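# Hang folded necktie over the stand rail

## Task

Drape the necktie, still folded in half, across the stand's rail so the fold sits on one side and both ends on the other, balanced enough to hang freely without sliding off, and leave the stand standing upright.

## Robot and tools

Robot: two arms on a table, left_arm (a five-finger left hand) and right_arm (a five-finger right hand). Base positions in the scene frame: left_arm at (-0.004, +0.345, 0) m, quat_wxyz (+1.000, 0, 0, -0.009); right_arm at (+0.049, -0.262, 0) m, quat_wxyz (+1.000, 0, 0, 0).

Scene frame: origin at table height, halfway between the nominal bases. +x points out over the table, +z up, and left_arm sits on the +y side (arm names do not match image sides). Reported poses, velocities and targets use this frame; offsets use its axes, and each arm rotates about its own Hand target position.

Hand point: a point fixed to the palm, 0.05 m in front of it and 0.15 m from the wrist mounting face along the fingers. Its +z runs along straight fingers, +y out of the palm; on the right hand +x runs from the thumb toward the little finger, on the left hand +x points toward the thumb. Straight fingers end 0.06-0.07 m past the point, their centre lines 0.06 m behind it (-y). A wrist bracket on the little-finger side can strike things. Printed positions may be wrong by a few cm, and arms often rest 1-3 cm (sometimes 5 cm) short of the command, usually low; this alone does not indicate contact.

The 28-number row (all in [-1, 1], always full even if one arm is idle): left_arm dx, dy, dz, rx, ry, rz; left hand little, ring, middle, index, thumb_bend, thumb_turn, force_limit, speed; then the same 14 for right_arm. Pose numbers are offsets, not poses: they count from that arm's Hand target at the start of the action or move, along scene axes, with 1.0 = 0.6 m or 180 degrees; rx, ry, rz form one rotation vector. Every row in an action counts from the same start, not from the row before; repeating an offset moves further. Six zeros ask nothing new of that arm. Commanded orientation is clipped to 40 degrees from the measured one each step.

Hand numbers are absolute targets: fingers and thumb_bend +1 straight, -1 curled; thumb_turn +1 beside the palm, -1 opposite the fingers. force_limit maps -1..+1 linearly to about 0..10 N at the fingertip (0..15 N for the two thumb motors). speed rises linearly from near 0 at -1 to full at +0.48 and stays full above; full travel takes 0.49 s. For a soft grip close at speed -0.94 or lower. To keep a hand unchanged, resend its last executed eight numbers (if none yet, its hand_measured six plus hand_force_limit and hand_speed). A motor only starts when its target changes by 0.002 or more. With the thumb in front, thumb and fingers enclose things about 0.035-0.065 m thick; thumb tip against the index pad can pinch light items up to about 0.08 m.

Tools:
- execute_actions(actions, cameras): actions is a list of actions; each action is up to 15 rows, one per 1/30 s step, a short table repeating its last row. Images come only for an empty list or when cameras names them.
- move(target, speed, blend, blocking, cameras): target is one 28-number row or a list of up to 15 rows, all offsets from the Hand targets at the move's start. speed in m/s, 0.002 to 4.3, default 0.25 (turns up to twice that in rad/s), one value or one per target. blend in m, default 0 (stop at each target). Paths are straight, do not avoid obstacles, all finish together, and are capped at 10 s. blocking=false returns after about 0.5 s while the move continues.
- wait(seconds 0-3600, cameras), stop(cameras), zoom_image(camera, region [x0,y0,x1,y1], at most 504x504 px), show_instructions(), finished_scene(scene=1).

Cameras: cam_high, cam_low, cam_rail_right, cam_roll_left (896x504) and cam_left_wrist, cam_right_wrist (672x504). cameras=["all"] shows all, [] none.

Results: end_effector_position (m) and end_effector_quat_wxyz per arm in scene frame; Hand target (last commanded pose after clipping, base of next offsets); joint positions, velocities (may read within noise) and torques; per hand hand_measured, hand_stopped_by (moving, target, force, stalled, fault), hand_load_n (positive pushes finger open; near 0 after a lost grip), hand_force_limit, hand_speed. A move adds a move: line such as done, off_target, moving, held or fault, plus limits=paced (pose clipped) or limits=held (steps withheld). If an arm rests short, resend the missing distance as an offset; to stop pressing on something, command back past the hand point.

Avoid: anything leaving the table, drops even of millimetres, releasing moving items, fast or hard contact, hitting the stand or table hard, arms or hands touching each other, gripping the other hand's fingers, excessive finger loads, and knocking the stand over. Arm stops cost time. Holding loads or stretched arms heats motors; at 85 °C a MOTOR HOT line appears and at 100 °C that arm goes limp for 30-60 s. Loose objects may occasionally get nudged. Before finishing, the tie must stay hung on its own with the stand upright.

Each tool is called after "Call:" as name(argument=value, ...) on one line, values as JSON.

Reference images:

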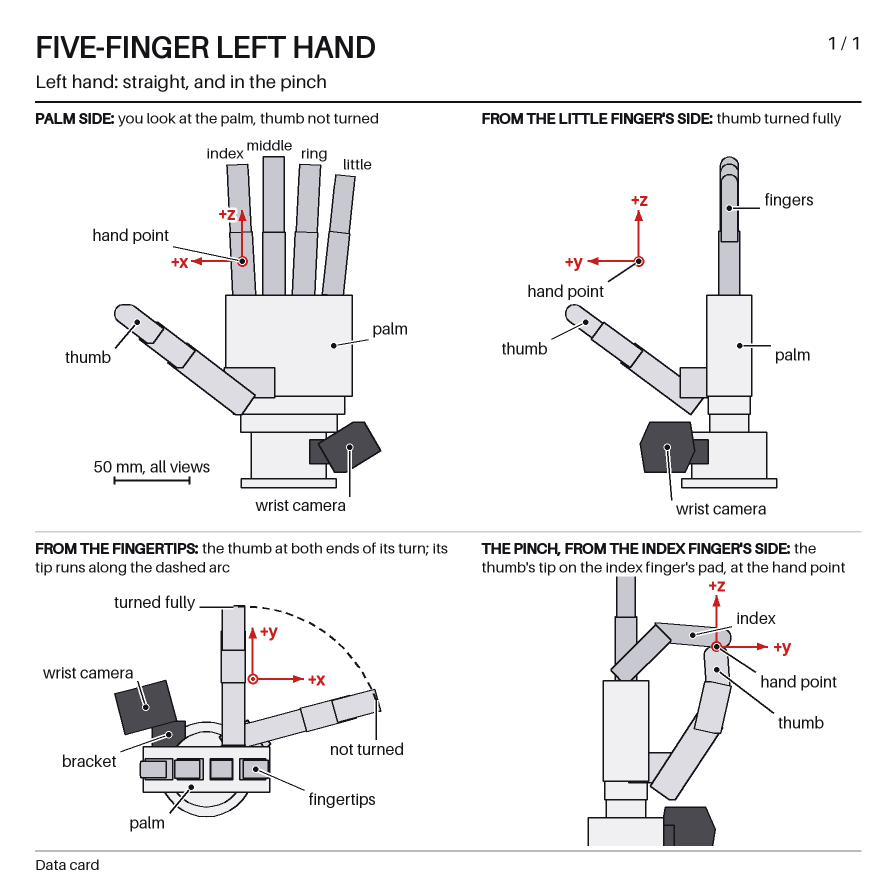

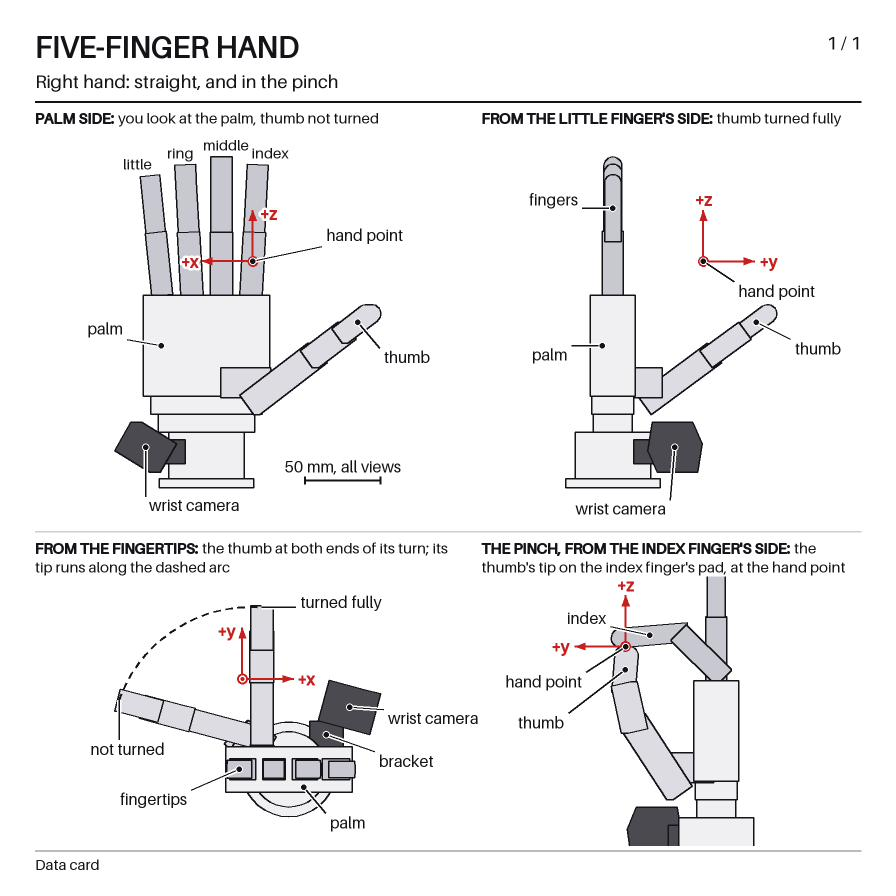

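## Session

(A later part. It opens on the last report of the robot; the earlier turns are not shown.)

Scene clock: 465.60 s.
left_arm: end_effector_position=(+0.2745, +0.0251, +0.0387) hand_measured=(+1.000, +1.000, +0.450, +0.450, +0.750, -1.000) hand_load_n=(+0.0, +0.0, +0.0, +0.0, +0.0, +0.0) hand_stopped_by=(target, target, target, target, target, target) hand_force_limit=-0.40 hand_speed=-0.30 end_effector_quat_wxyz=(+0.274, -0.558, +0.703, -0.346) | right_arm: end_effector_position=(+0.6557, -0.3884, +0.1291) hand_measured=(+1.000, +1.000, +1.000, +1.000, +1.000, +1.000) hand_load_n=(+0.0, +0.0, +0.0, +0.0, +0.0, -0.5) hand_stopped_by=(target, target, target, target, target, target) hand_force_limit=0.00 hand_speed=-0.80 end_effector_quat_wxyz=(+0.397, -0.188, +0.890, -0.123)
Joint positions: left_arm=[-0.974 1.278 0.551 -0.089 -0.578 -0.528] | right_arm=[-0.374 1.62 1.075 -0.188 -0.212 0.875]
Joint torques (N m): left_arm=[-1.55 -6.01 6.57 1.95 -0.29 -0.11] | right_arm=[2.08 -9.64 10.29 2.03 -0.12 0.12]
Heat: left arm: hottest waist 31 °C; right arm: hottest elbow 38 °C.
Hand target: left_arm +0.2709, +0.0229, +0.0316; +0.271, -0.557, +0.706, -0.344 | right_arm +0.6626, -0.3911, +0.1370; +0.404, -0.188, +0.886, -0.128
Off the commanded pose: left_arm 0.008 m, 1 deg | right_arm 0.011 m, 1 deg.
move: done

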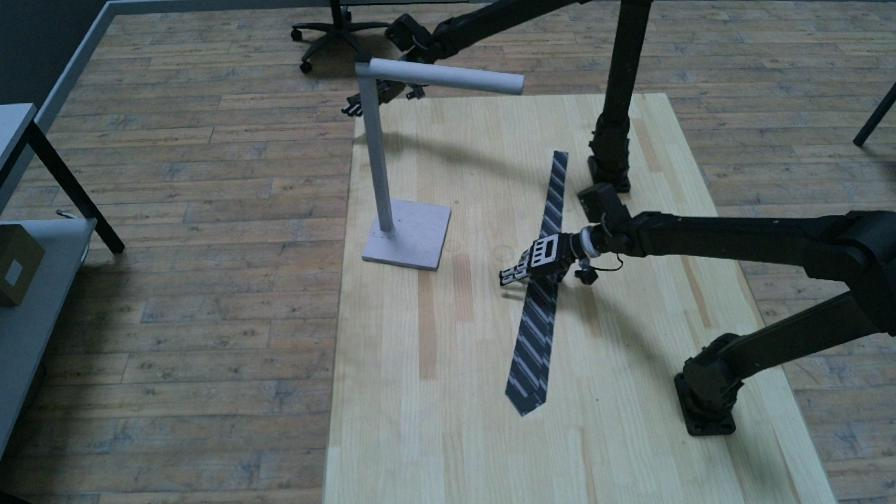

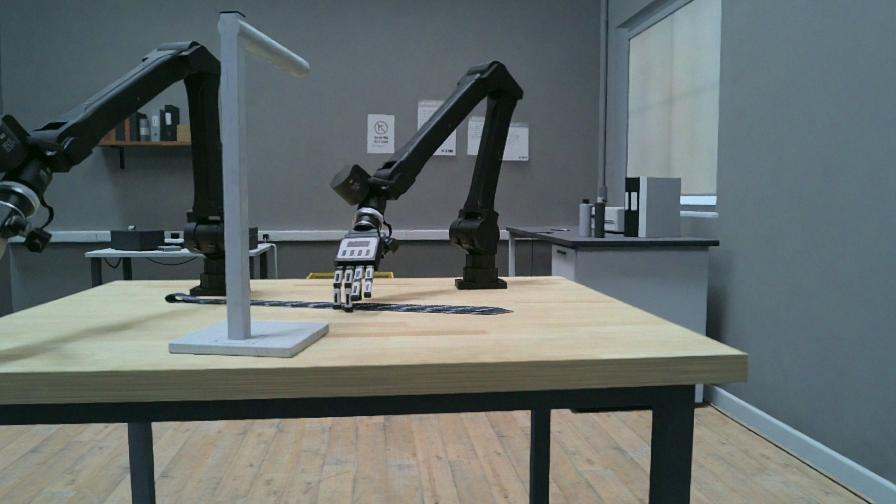

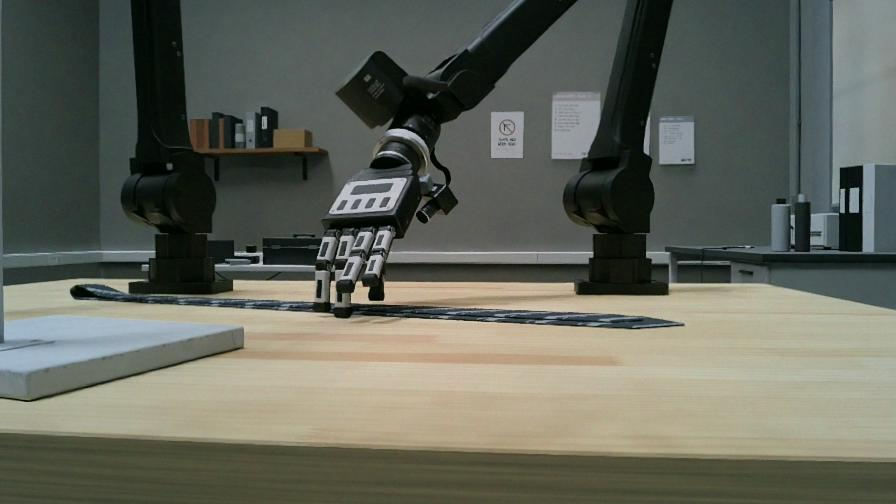

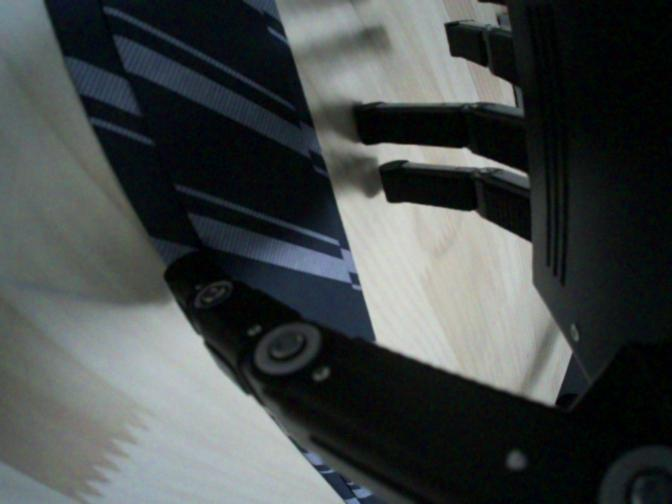

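Call:
move(target=[[0.0, 0.0, 0.03, -0.0052,-0.0216,0, 1,1,0.45,0.45,0.75,-1,-0.4,-0.3, 0,0,0,0,0,0,1,1,1,1,1,1,0,-0.8],[-0.008, 0.0, 0.03, -0.0052,-0.0216,0, 1,1,0.45,0.45,0.75,-1,-0.4,-0.3, 0,0,0,0,0,0,1,1,1,1,1,1,0,-0.8],[-0.008, 0.00, -0.006, -0.0052,-0.0216,0, 1,1,0.45,0.45,0.75,-1,-0.4,-0.3, 0,0,0,0,0,0,1,1,1,1,1,1,0,-0.8]], speed=0.06, cameras=["cam_high","cam_low","cam_roll_left","cam_left_wrist"])

Call:
zoom_image(camera="cam_roll_left", region=[300, 160, 460, 340])

Call:
zoom_image(camera="cam_left_wrist", region=[100, 0, 500, 400])

Scene clock: 491.63 s.
left_arm: end_effector_position=(+0.2697, +0.0243, +0.0354) hand_measured=(+1.000, +1.000, +0.450, +0.450, +0.750, -1.000) hand_load_n=(+0.0, +0.0, -0.5, +0.0, +0.0, +0.0) hand_stopped_by=(target, target, target, target, target, target) hand_force_limit=-0.40 hand_speed=-0.30 end_effector_quat_wxyz=(+0.292, -0.550, +0.689, -0.371) | right_arm: end_effector_position=(+0.6557, -0.3884, +0.1291) hand_measured=(+1.000, +1.000, +1.000, +1.000, +1.000, +1.000) hand_load_n=(+0.0, +0.0, +0.0, +0.0, +0.0, +0.0) hand_stopped_by=(target, target, target, target, target, target) hand_force_limit=0.00 hand_speed=-0.80 end_effector_quat_wxyz=(+0.397, -0.188, +0.890, -0.123)
Joint positions: left_arm=[-1.014 1.281 0.5 0.017 -0.642 -0.527] | right_arm=[-0.374 1.62 1.075 -0.188 -0.212 0.875]
Joint torques (N m): left_arm=[-1.49 -5.6 6.28 2.02 -0.29 -0.05] | right_arm=[1.61 -10.17 10.19 2.18 -0.19 0.16]
Heat: left arm: hottest waist 31 °C; right arm: hottest elbow 38 °C.
Hand target: left_arm +0.2662, +0.0230, +0.0281; +0.291, -0.547, +0.693, -0.368 | right_arm +0.6626, -0.3911, +0.1370; +0.404, -0.188, +0.886, -0.128
Off the commanded pose: left_arm 0.008 m, 1 deg | right_arm 0.011 m, 1 deg.
move: done

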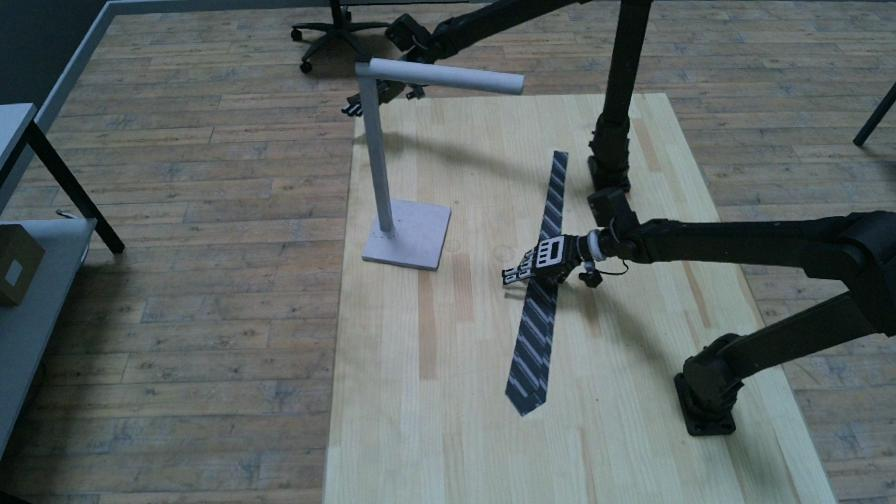

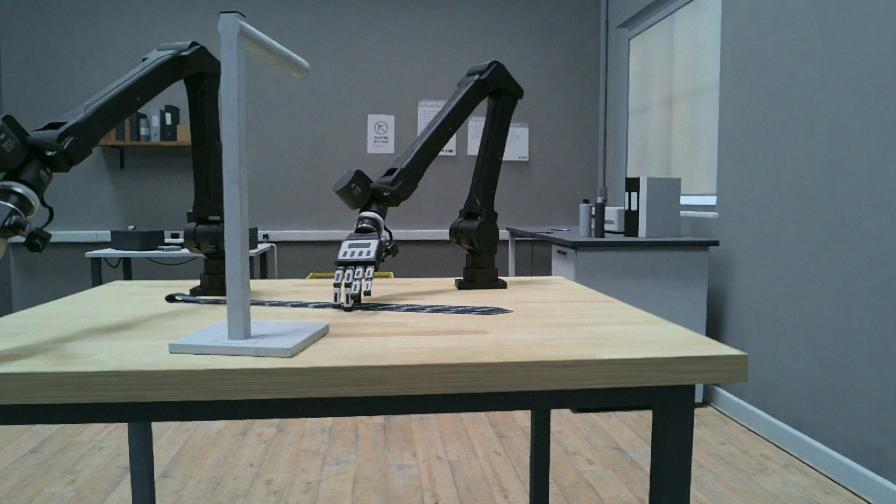

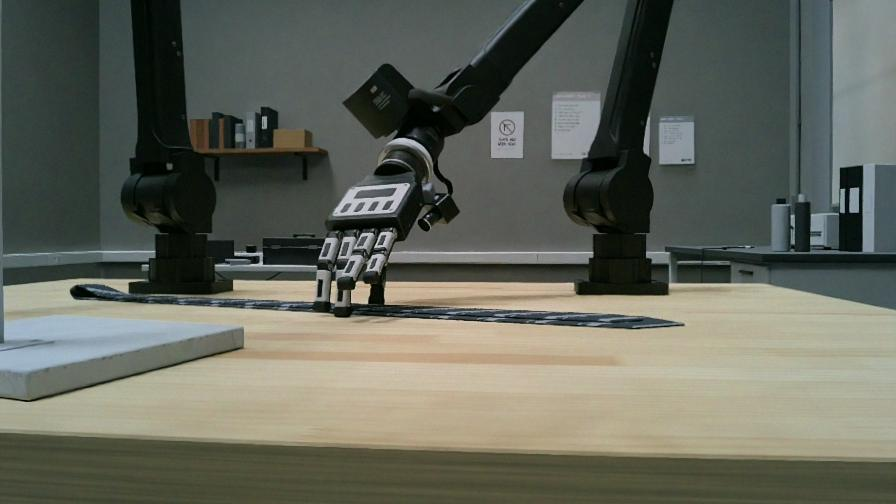

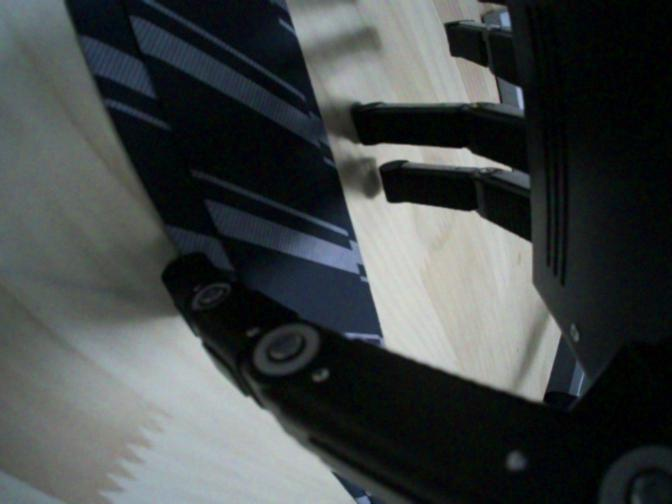

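Scaled by 2.800 from the camera's image (finer frame: 1280x720).

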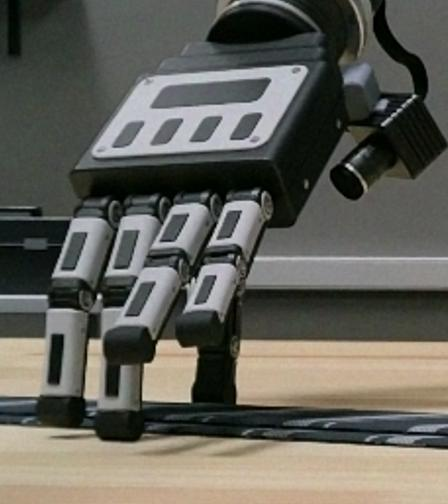

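Scaled by 1.260 from the camera's image (finer frame: 960x720).

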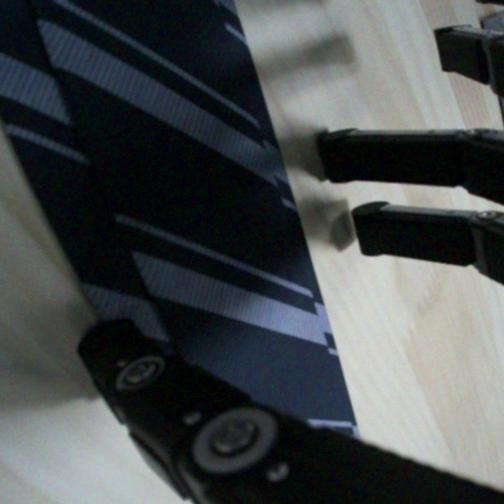

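Call:
move(target=[0.0, 0.0, 0.0, 0,0,0, 1,1,0.15,0.15,0.6,-1,-0.5,-0.8, 0,0,0,0,0,0,1,1,1,1,1,1,0,-0.8], cameras=["cam_roll_left","cam_left_wrist"])

Call:
zoom_image(camera="cam_roll_left", region=[300, 160, 460, 340])

Scene clock: 504.00 s.
left_arm: end_effector_position=(+0.2712, +0.0227, +0.0374) hand_measured=(+1.000, +1.000, +0.150, +0.150, +0.600, -1.000) hand_load_n=(+0.0, +0.0, +1.0, +0.0, +0.5, +0.0) hand_stopped_by=(target, target, target, target, target, target) hand_force_limit=-0.50 hand_speed=-0.80 end_effector_quat_wxyz=(+0.293, -0.551, +0.686, -0.376) | right_arm: end_effector_position=(+0.6557, -0.3884, +0.1291) hand_measured=(+1.000, +1.000, +1.000, +1.000, +1.000, +1.000) hand_load_n=(+0.0, +0.0, +0.0, -0.5, +0.0, +0.0) hand_stopped_by=(target, target, target, target, target, target) hand_force_limit=0.00 hand_speed=-0.80 end_effector_quat_wxyz=(+0.397, -0.188, +0.890, -0.123)
Joint positions: left_arm=[-1.014 1.281 0.5 0.029 -0.644 -0.527] | right_arm=[-0.374 1.62 1.075 -0.188 -0.212 0.875]
Joint torques (N m): left_arm=[-1.55 -5.66 6.26 1.63 -0.18 -0.05] | right_arm=[0.73 -9.58 10.09 2.1 -0.18 0.05]
Heat: left arm: hottest waist 31 °C; right arm: hottest elbow 38 °C.
Hand target: left_arm +0.2662, +0.0229, +0.0282; +0.291, -0.547, +0.693, -0.368 | right_arm +0.6626, -0.3911, +0.1370; +0.404, -0.188, +0.886, -0.128
Off the commanded pose: left_arm 0.011 m, 1 deg | right_arm 0.011 m, 1 deg.
move: done

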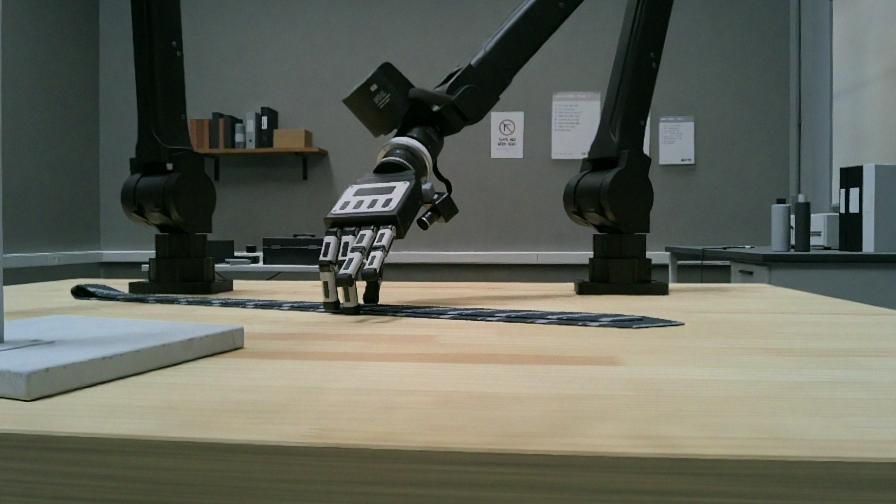

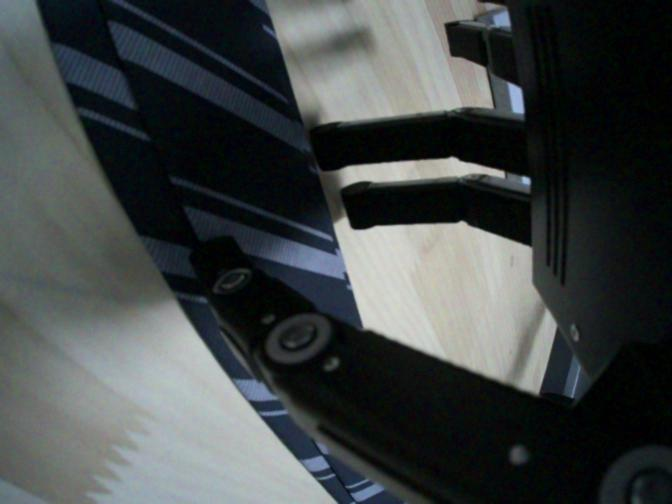

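Scaled by 2.800 from the camera's image (finer frame: 1280x720).

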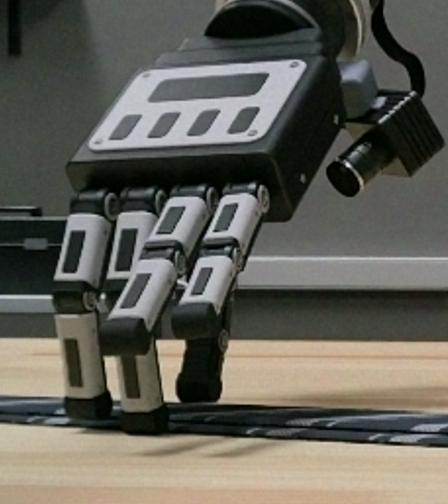

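Call:
move(target=[[0.0, 0.0, 0.03, 0,0.0,0, 1,1,0.45,0.45,0.8,-1,-0.4,-0.3, 0,0,0,0,0,0,1,1,1,1,1,1,0,-0.8],[0.0, 0.0, -0.006, 0,0,0, 1,1,0.45,0.45,0.8,-1,-0.4,-0.3, 0,0,0,0,0,0,1,1,1,1,1,1,0,-0.8]], speed=0.06, cameras=["cam_roll_left","cam_left_wrist"])

Call:
zoom_image(camera="cam_roll_left", region=[300, 160, 460, 340])

Scene clock: 526.77 s.
left_arm: end_effector_position=(+0.2709, +0.0213, +0.0370) hand_measured=(+1.000, +1.000, +0.450, +0.450, +0.800, -1.000) hand_load_n=(+0.0, +0.0, +0.0, +0.0, +0.5, -1.0) hand_stopped_by=(target, target, target, target, target, target) hand_force_limit=-0.40 hand_speed=-0.30 end_effector_quat_wxyz=(+0.292, -0.550, +0.685, -0.377) | right_arm: end_effector_position=(+0.6557, -0.3884, +0.1291) hand_measured=(+1.000, +1.000, +1.000, +1.000, +1.000, +1.000) hand_load_n=(+0.0, +0.0, +0.0, +0.0, +0.0, +0.0) hand_stopped_by=(target, target, target, target, target, target) hand_force_limit=0.00 hand_speed=-0.80 end_effector_quat_wxyz=(+0.397, -0.188, +0.890, -0.123)
Joint positions: left_arm=[-1.016 1.284 0.499 0.035 -0.643 -0.527] | right_arm=[-0.374 1.62 1.075 -0.188 -0.212 0.875]
Joint torques (N m): left_arm=[-1.44 -5.19 6 1.94 -0.24 -0.04] | right_arm=[1.49 -9.99 10.04 1.99 -0.26 0.14]
Heat: left arm: hottest elbow 31 °C; right arm: hottest elbow 38 °C.
Hand target: left_arm +0.2661, +0.0229, +0.0246; +0.291, -0.547, +0.693, -0.368 | right_arm +0.6626, -0.3911, +0.1370; +0.404, -0.188, +0.886, -0.128
Off the commanded pose: left_arm 0.013 m, 1 deg | right_arm 0.011 m, 1 deg.
move: off_target (left_arm)

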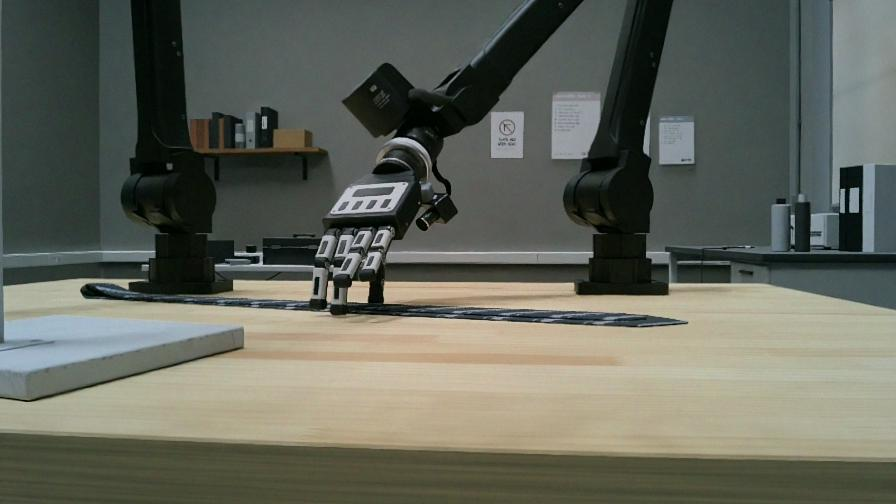

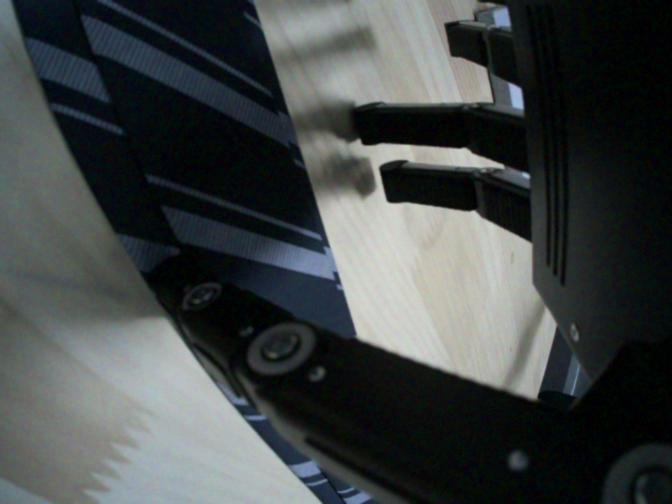

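Scaled by 2.800 from the camera's image (finer frame: 1280x720).

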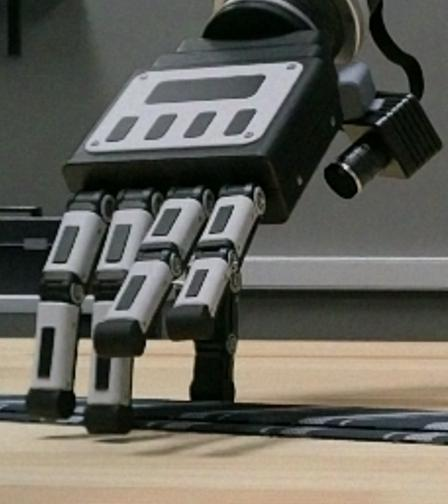

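Call:
move(target=[[0.0, 0.0, 0.04, 0,0.0,0, 1,1,0.5,0.5,0.8,-1,-0.4,-0.3, 0,0,0,0,0,0,1,1,1,1,1,1,0,-0.8],[-0.022, 0.0, 0.04, 0,0.0,0, 1,1,0.5,0.5,0.8,-1,-0.4,-0.3, 0,0,0,0,0,0,1,1,1,1,1,1,0,-0.8],[-0.022, 0.0, 0.0, 0,0,0, 1,1,0.5,0.5,0.8,-1,-0.4,-0.3, 0,0,0,0,0,0,1,1,1,1,1,1,0,-0.8]], speed=0.06, cameras=["cam_roll_left","cam_left_wrist"])

Call:
zoom_image(camera="cam_roll_left", region=[300, 160, 460, 340])

Scene clock: 540.47 s.
left_arm: end_effector_position=(+0.2565, +0.0233, +0.0337) hand_measured=(+1.000, +1.000, +0.500, +0.500, +0.800, -1.000) hand_load_n=(+0.0, +0.0, +0.0, +0.0, +0.5, -2.0) hand_stopped_by=(target, target, target, target, target, target) hand_force_limit=-0.40 hand_speed=-0.30 end_effector_quat_wxyz=(+0.293, -0.548, +0.690, -0.372) | right_arm: end_effector_position=(+0.6557, -0.3884, +0.1291) hand_measured=(+1.000, +1.000, +1.000, +1.000, +1.000, +1.000) hand_load_n=(+0.0, +0.0, +0.0, +0.0, +0.0, +0.0) hand_stopped_by=(target, target, target, target, target, target) hand_force_limit=0.00 hand_speed=-0.80 end_effector_quat_wxyz=(+0.397, -0.188, +0.890, -0.123)
Joint positions: left_arm=[-1.054 1.269 0.485 0.003 -0.669 -0.555] | right_arm=[-0.374 1.62 1.075 -0.188 -0.212 0.875]
Joint torques (N m): left_arm=[-1.44 -5.01 6.11 2.06 -0.31 -0.11] | right_arm=[1.73 -10.29 9.88 2.06 -0.18 0.17]
Heat: left arm: hottest elbow 31 °C; right arm: hottest elbow 38 °C.
Hand target: left_arm +0.2529, +0.0231, +0.0244; +0.291, -0.547, +0.693, -0.368 | right_arm +0.6626, -0.3911, +0.1370; +0.404, -0.188, +0.886, -0.128
Off the commanded pose: left_arm 0.010 m, 1 deg | right_arm 0.011 m, 1 deg.
move: done

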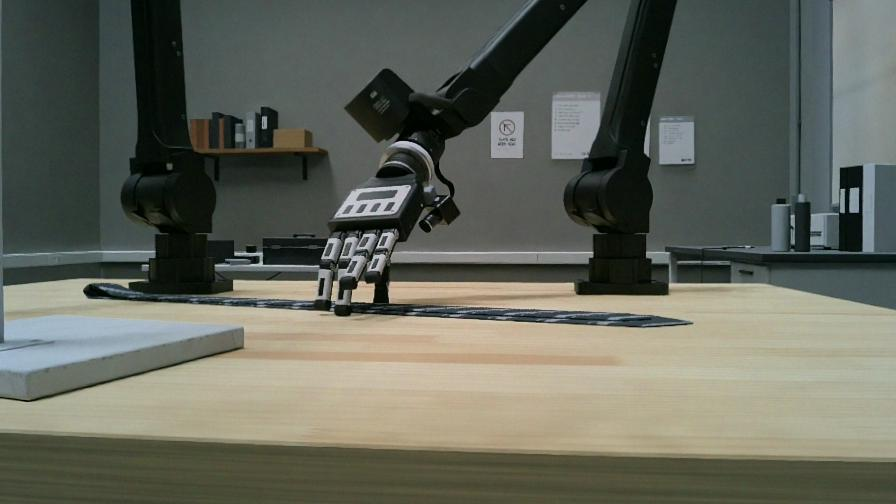

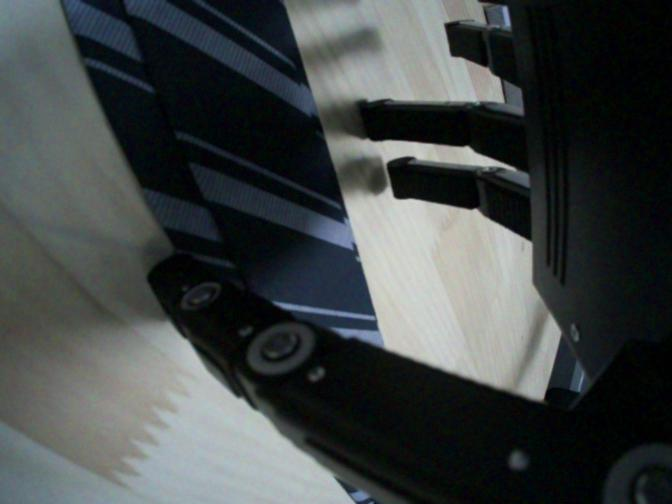

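Scaled by 2.800 from the camera's image (finer frame: 1280x720).

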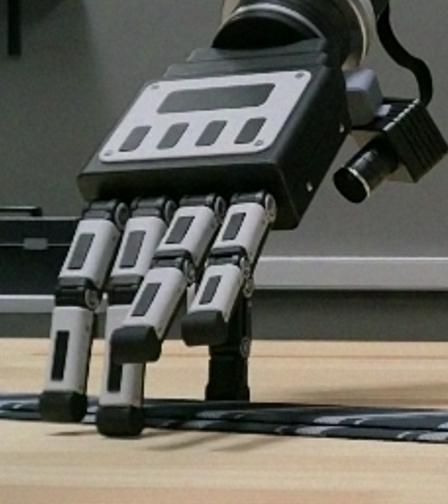

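Call:
move(target=[0.0, 0.0, 0.0, 0,0,0, 1,1,0.1,0.1,0.8,-1,-0.4,-0.8, 0,0,0,0,0,0,1,1,1,1,1,1,0,-0.8], cameras=["cam_roll_left","cam_left_wrist"])

Call:
move(target=[0.0, 0.0, 0.0, 0,0,0, 1,1,-0.15,-0.15,0.8,-1,-0.4,-0.8, 0,0,0,0,0,0,1,1,1,1,1,1,0,-0.8], cameras=["cam_roll_left","cam_left_wrist"])

Call:
zoom_image(camera="cam_roll_left", region=[300, 160, 460, 340])

Scene clock: 549.07 s.
left_arm: end_effector_position=(+0.2587, +0.0209, +0.0363) hand_measured=(+1.000, +1.000, +0.100, +0.100, +0.800, -1.000) hand_load_n=(+0.0, +0.0, +1.0, +0.0, +0.0, +0.0) hand_stopped_by=(target, target, target, target, target, target) hand_force_limit=-0.40 hand_speed=-0.80 end_effector_quat_wxyz=(+0.293, -0.549, +0.685, -0.379) | right_arm: end_effector_position=(+0.6557, -0.3884, +0.1291) hand_measured=(+1.000, +1.000, +1.000, +1.000, +1.000, +1.000) hand_load_n=(+0.0, +0.5, +0.0, +0.0, -0.5, -0.5) hand_stopped_by=(target, target, target, target, target, target) hand_force_limit=0.00 hand_speed=-0.80 end_effector_quat_wxyz=(+0.397, -0.188, +0.890, -0.123)
Joint positions: left_arm=[-1.054 1.269 0.485 0.02 -0.674 -0.557] | right_arm=[-0.374 1.62 1.075 -0.188 -0.212 0.875]
Joint torques (N m): left_arm=[-1.32 -5.25 6.06 1.44 -0.11 -0.1] | right_arm=[1.32 -9.41 10.11 2.03 -0.15 0.14]
Heat: left arm: hottest elbow 31 °C; right arm: hottest elbow 38 °C.
Hand target: left_arm +0.2529, +0.0230, +0.0245; +0.291, -0.547, +0.693, -0.368 | right_arm +0.6626, -0.3911, +0.1370; +0.404, -0.188, +0.886, -0.128
Off the commanded pose: left_arm 0.013 m, 2 deg | right_arm 0.011 m, 1 deg.
move: done

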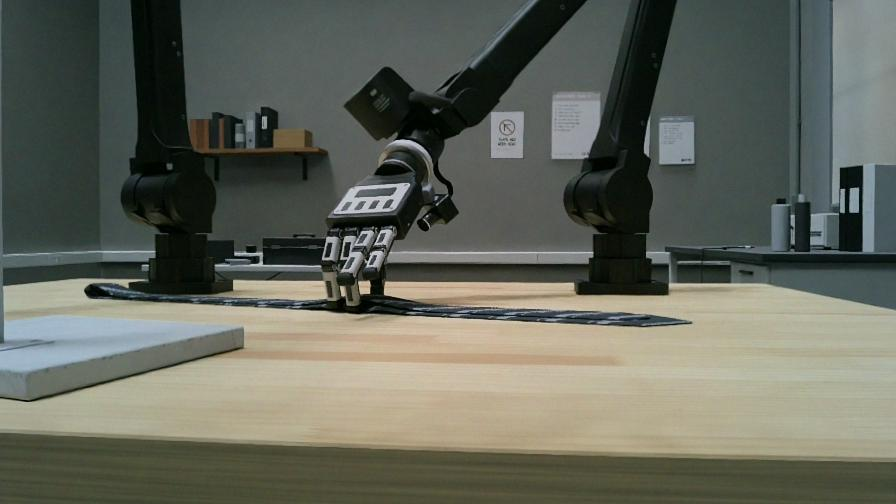

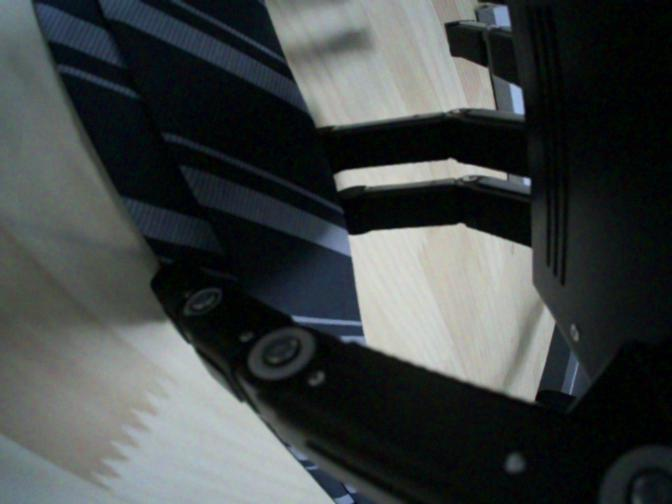

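Scene clock: 549.80 s.
left_arm: end_effector_position=(+0.2583, +0.0205, +0.0362) hand_measured=(+1.000, +1.000, -0.150, -0.150, +0.800, -1.000) hand_load_n=(+0.0, +0.0, +0.0, +0.5, +0.0, +0.0) hand_stopped_by=(target, target, target, target, target, target) hand_force_limit=-0.40 hand_speed=-0.80 end_effector_quat_wxyz=(+0.292, -0.549, +0.685, -0.379) | right_arm: end_effector_position=(+0.6557, -0.3884, +0.1291) hand_measured=(+1.000, +1.000, +1.000, +1.000, +1.000, +1.000) hand_load_n=(+0.0, +0.0, +0.0, +0.0, +0.0, +0.0) hand_stopped_by=(target, target, target, target, target, target) hand_force_limit=0.00 hand_speed=-0.80 end_effector_quat_wxyz=(+0.397, -0.188, +0.890, -0.123)
Joint positions: left_arm=[-1.054 1.269 0.485 0.02 -0.671 -0.557] | right_arm=[-0.374 1.62 1.075 -0.188 -0.212 0.875]
Joint torques (N m): left_arm=[-1.38 -5.3 6.11 1.48 -0.23 -0.09] | right_arm=[0.91 -9.47 9.91 2.24 -0.12 0.14]
Heat: left arm: hottest elbow 31 °C; right arm: hottest elbow 38 °C.
Hand target: left_arm +0.2529, +0.0230, +0.0245; +0.291, -0.547, +0.693, -0.368 | right_arm +0.6626, -0.3911, +0.1370; +0.404, -0.188, +0.886, -0.128
Off the commanded pose: left_arm 0.013 m, 2 deg | right_arm 0.011 m, 1 deg.
move: done

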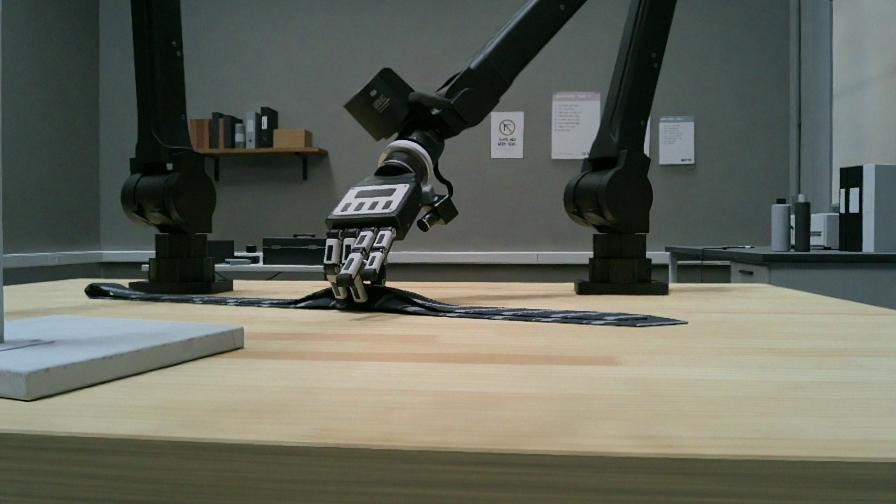

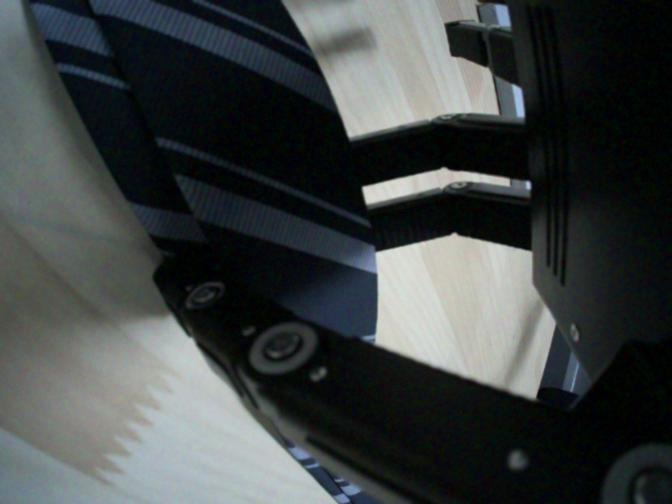

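Scaled by 2.800 from the camera's image (finer frame: 1280x720).

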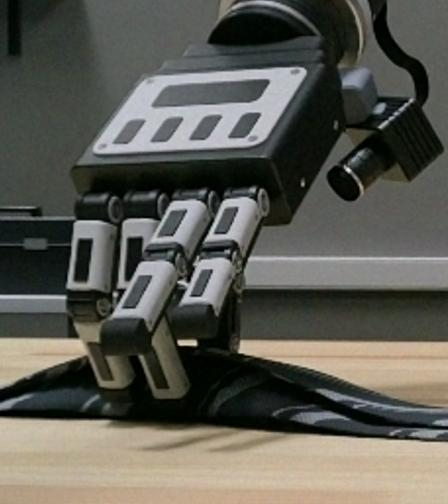

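Call:
move(target=[0.0, 0.0, 0.008, 0,0,0, 1,1,-0.25,-0.25,0.5,-1,-0.2,-0.8, 0,0,0,0,0,0,1,1,1,1,1,1,0,-0.8], cameras=["cam_roll_left","cam_left_wrist"])

Call:
zoom_image(camera="cam_roll_left", region=[300, 160, 460, 340])

Scene clock: 562.03 s.
left_arm: end_effector_position=(+0.2569, +0.0228, +0.0340) hand_measured=(+1.000, +1.000, -0.250, -0.250, +0.500, -1.000) hand_load_n=(+0.0, +0.0, +0.0, +0.0, +0.5, +0.0) hand_stopped_by=(target, target, target, target, target, target) hand_force_limit=-0.20 hand_speed=-0.80 end_effector_quat_wxyz=(+0.292, -0.549, +0.688, -0.374) | right_arm: end_effector_position=(+0.6557, -0.3884, +0.1291) hand_measured=(+1.000, +1.000, +1.000, +1.000, +1.000, +1.000) hand_load_n=(+0.0, -0.5, +0.0, +0.0, +0.0, +0.0) hand_stopped_by=(target, target, target, target, target, target) hand_force_limit=0.00 hand_speed=-0.80 end_effector_quat_wxyz=(+0.397, -0.188, +0.890, -0.123)
Joint positions: left_arm=[-1.054 1.269 0.485 0.006 -0.67 -0.558] | right_arm=[-0.374 1.62 1.075 -0.188 -0.212 0.875]
Joint torques (N m): left_arm=[-1.2 -6.3 6.52 1.21 -0.25 -0.09] | right_arm=[0.91 -9.52 10.21 1.89 -0.16 0.14]
Heat: left arm: hottest waist 30 °C; right arm: hottest elbow 38 °C.
Hand target: left_arm +0.2529, +0.0230, +0.0293; +0.291, -0.547, +0.693, -0.368 | right_arm +0.6626, -0.3911, +0.1370; +0.404, -0.188, +0.886, -0.128
Off the commanded pose: left_arm 0.006 m, 1 deg | right_arm 0.011 m, 1 deg.
move: done

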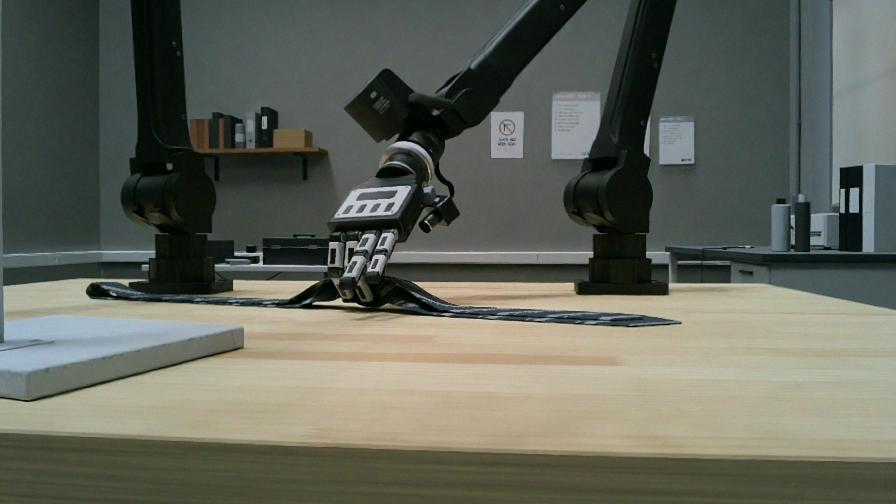

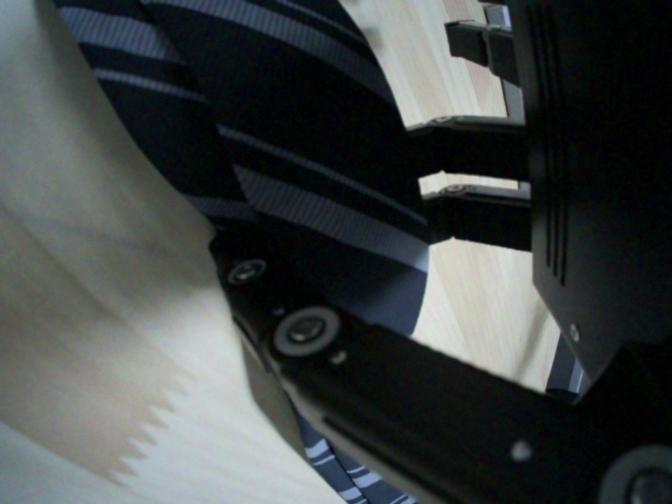

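Scaled by 2.800 from the camera's image (finer frame: 1280x720).

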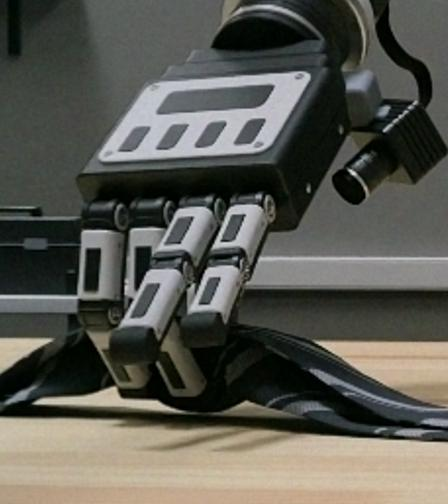

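Call:
move(target=[0.0, 0.0, 0.0, 0,0,0, 1,1,-0.35,-0.35,0.25,-1,-0.2,-0.85, 0,0,0,0,0,0,1,1,1,1,1,1,0,-0.8], cameras=["cam_roll_left","cam_left_wrist"])

Call:
zoom_image(camera="cam_roll_left", region=[300, 160, 460, 340])

Scene clock: 568.70 s.
left_arm: end_effector_position=(+0.2569, +0.0228, +0.0340) hand_measured=(+1.000, +1.000, -0.350, -0.350, +0.384, -1.000) hand_load_n=(+0.0, +0.0, +2.5, +0.0, +6.5, +1.0) hand_stopped_by=(target, target, target, target, force, target) hand_force_limit=-0.20 hand_speed=-0.85 end_effector_quat_wxyz=(+0.292, -0.549, +0.688, -0.374) | right_arm: end_effector_position=(+0.6557, -0.3884, +0.1291) hand_measured=(+1.000, +1.000, +1.000, +1.000, +1.000, +1.000) hand_load_n=(+0.5, +0.0, +0.0, +0.0, -0.5, +0.0) hand_stopped_by=(target, target, target, target, target, target) hand_force_limit=0.00 hand_speed=-0.80 end_effector_quat_wxyz=(+0.397, -0.188, +0.890, -0.123)
Joint positions: left_arm=[-1.054 1.269 0.485 0.006 -0.67 -0.558] | right_arm=[-0.374 1.62 1.075 -0.188 -0.212 0.875]
Joint torques (N m): left_arm=[-1.38 -6.36 6.48 1.21 -0.26 -0.08] | right_arm=[1.61 -9.23 10.14 2.07 -0.21 0.16]
Heat: left arm: hottest waist 30 °C; right arm: hottest elbow 38 °C.
Hand target: left_arm +0.2529, +0.0230, +0.0293; +0.291, -0.547, +0.693, -0.368 | right_arm +0.6626, -0.3911, +0.1370; +0.404, -0.188, +0.886, -0.128
Off the commanded pose: left_arm 0.006 m, 1 deg | right_arm 0.011 m, 1 deg.
move: done

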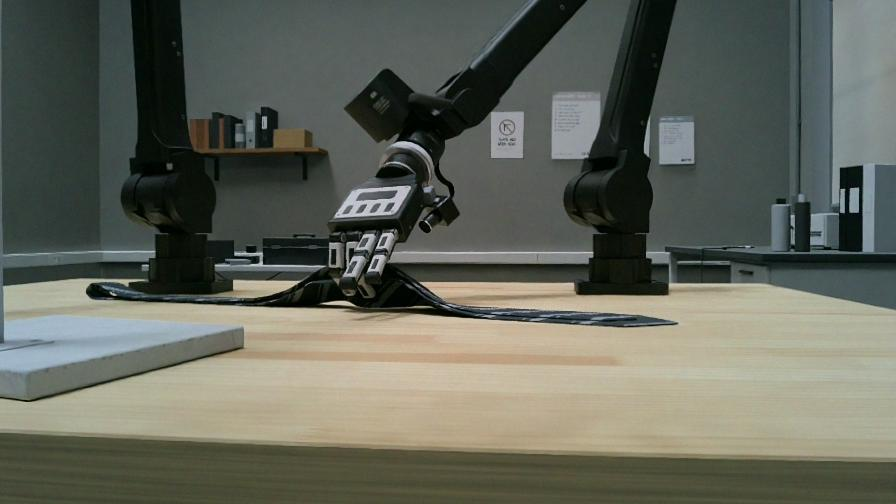

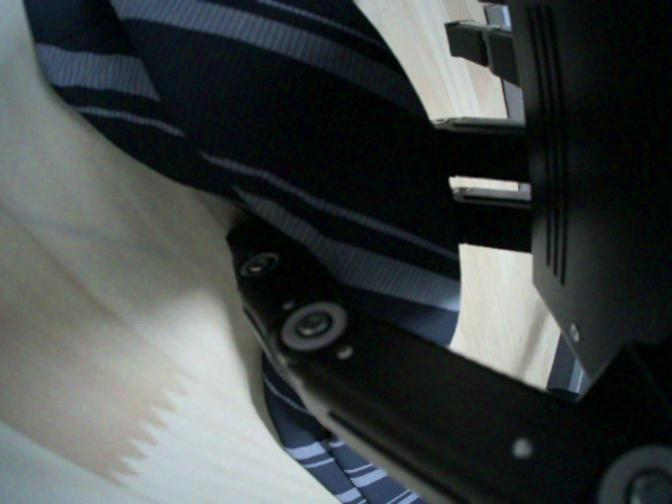

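Scaled by 2.800 from the camera's image (finer frame: 1280x720).

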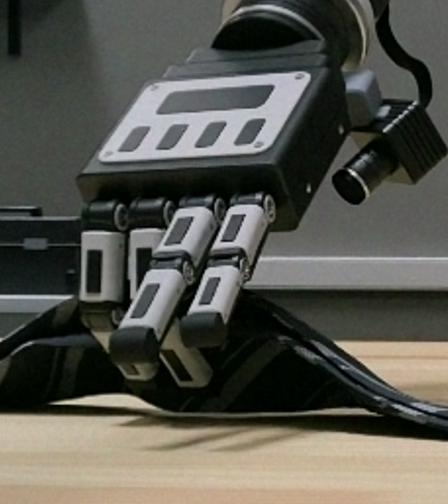

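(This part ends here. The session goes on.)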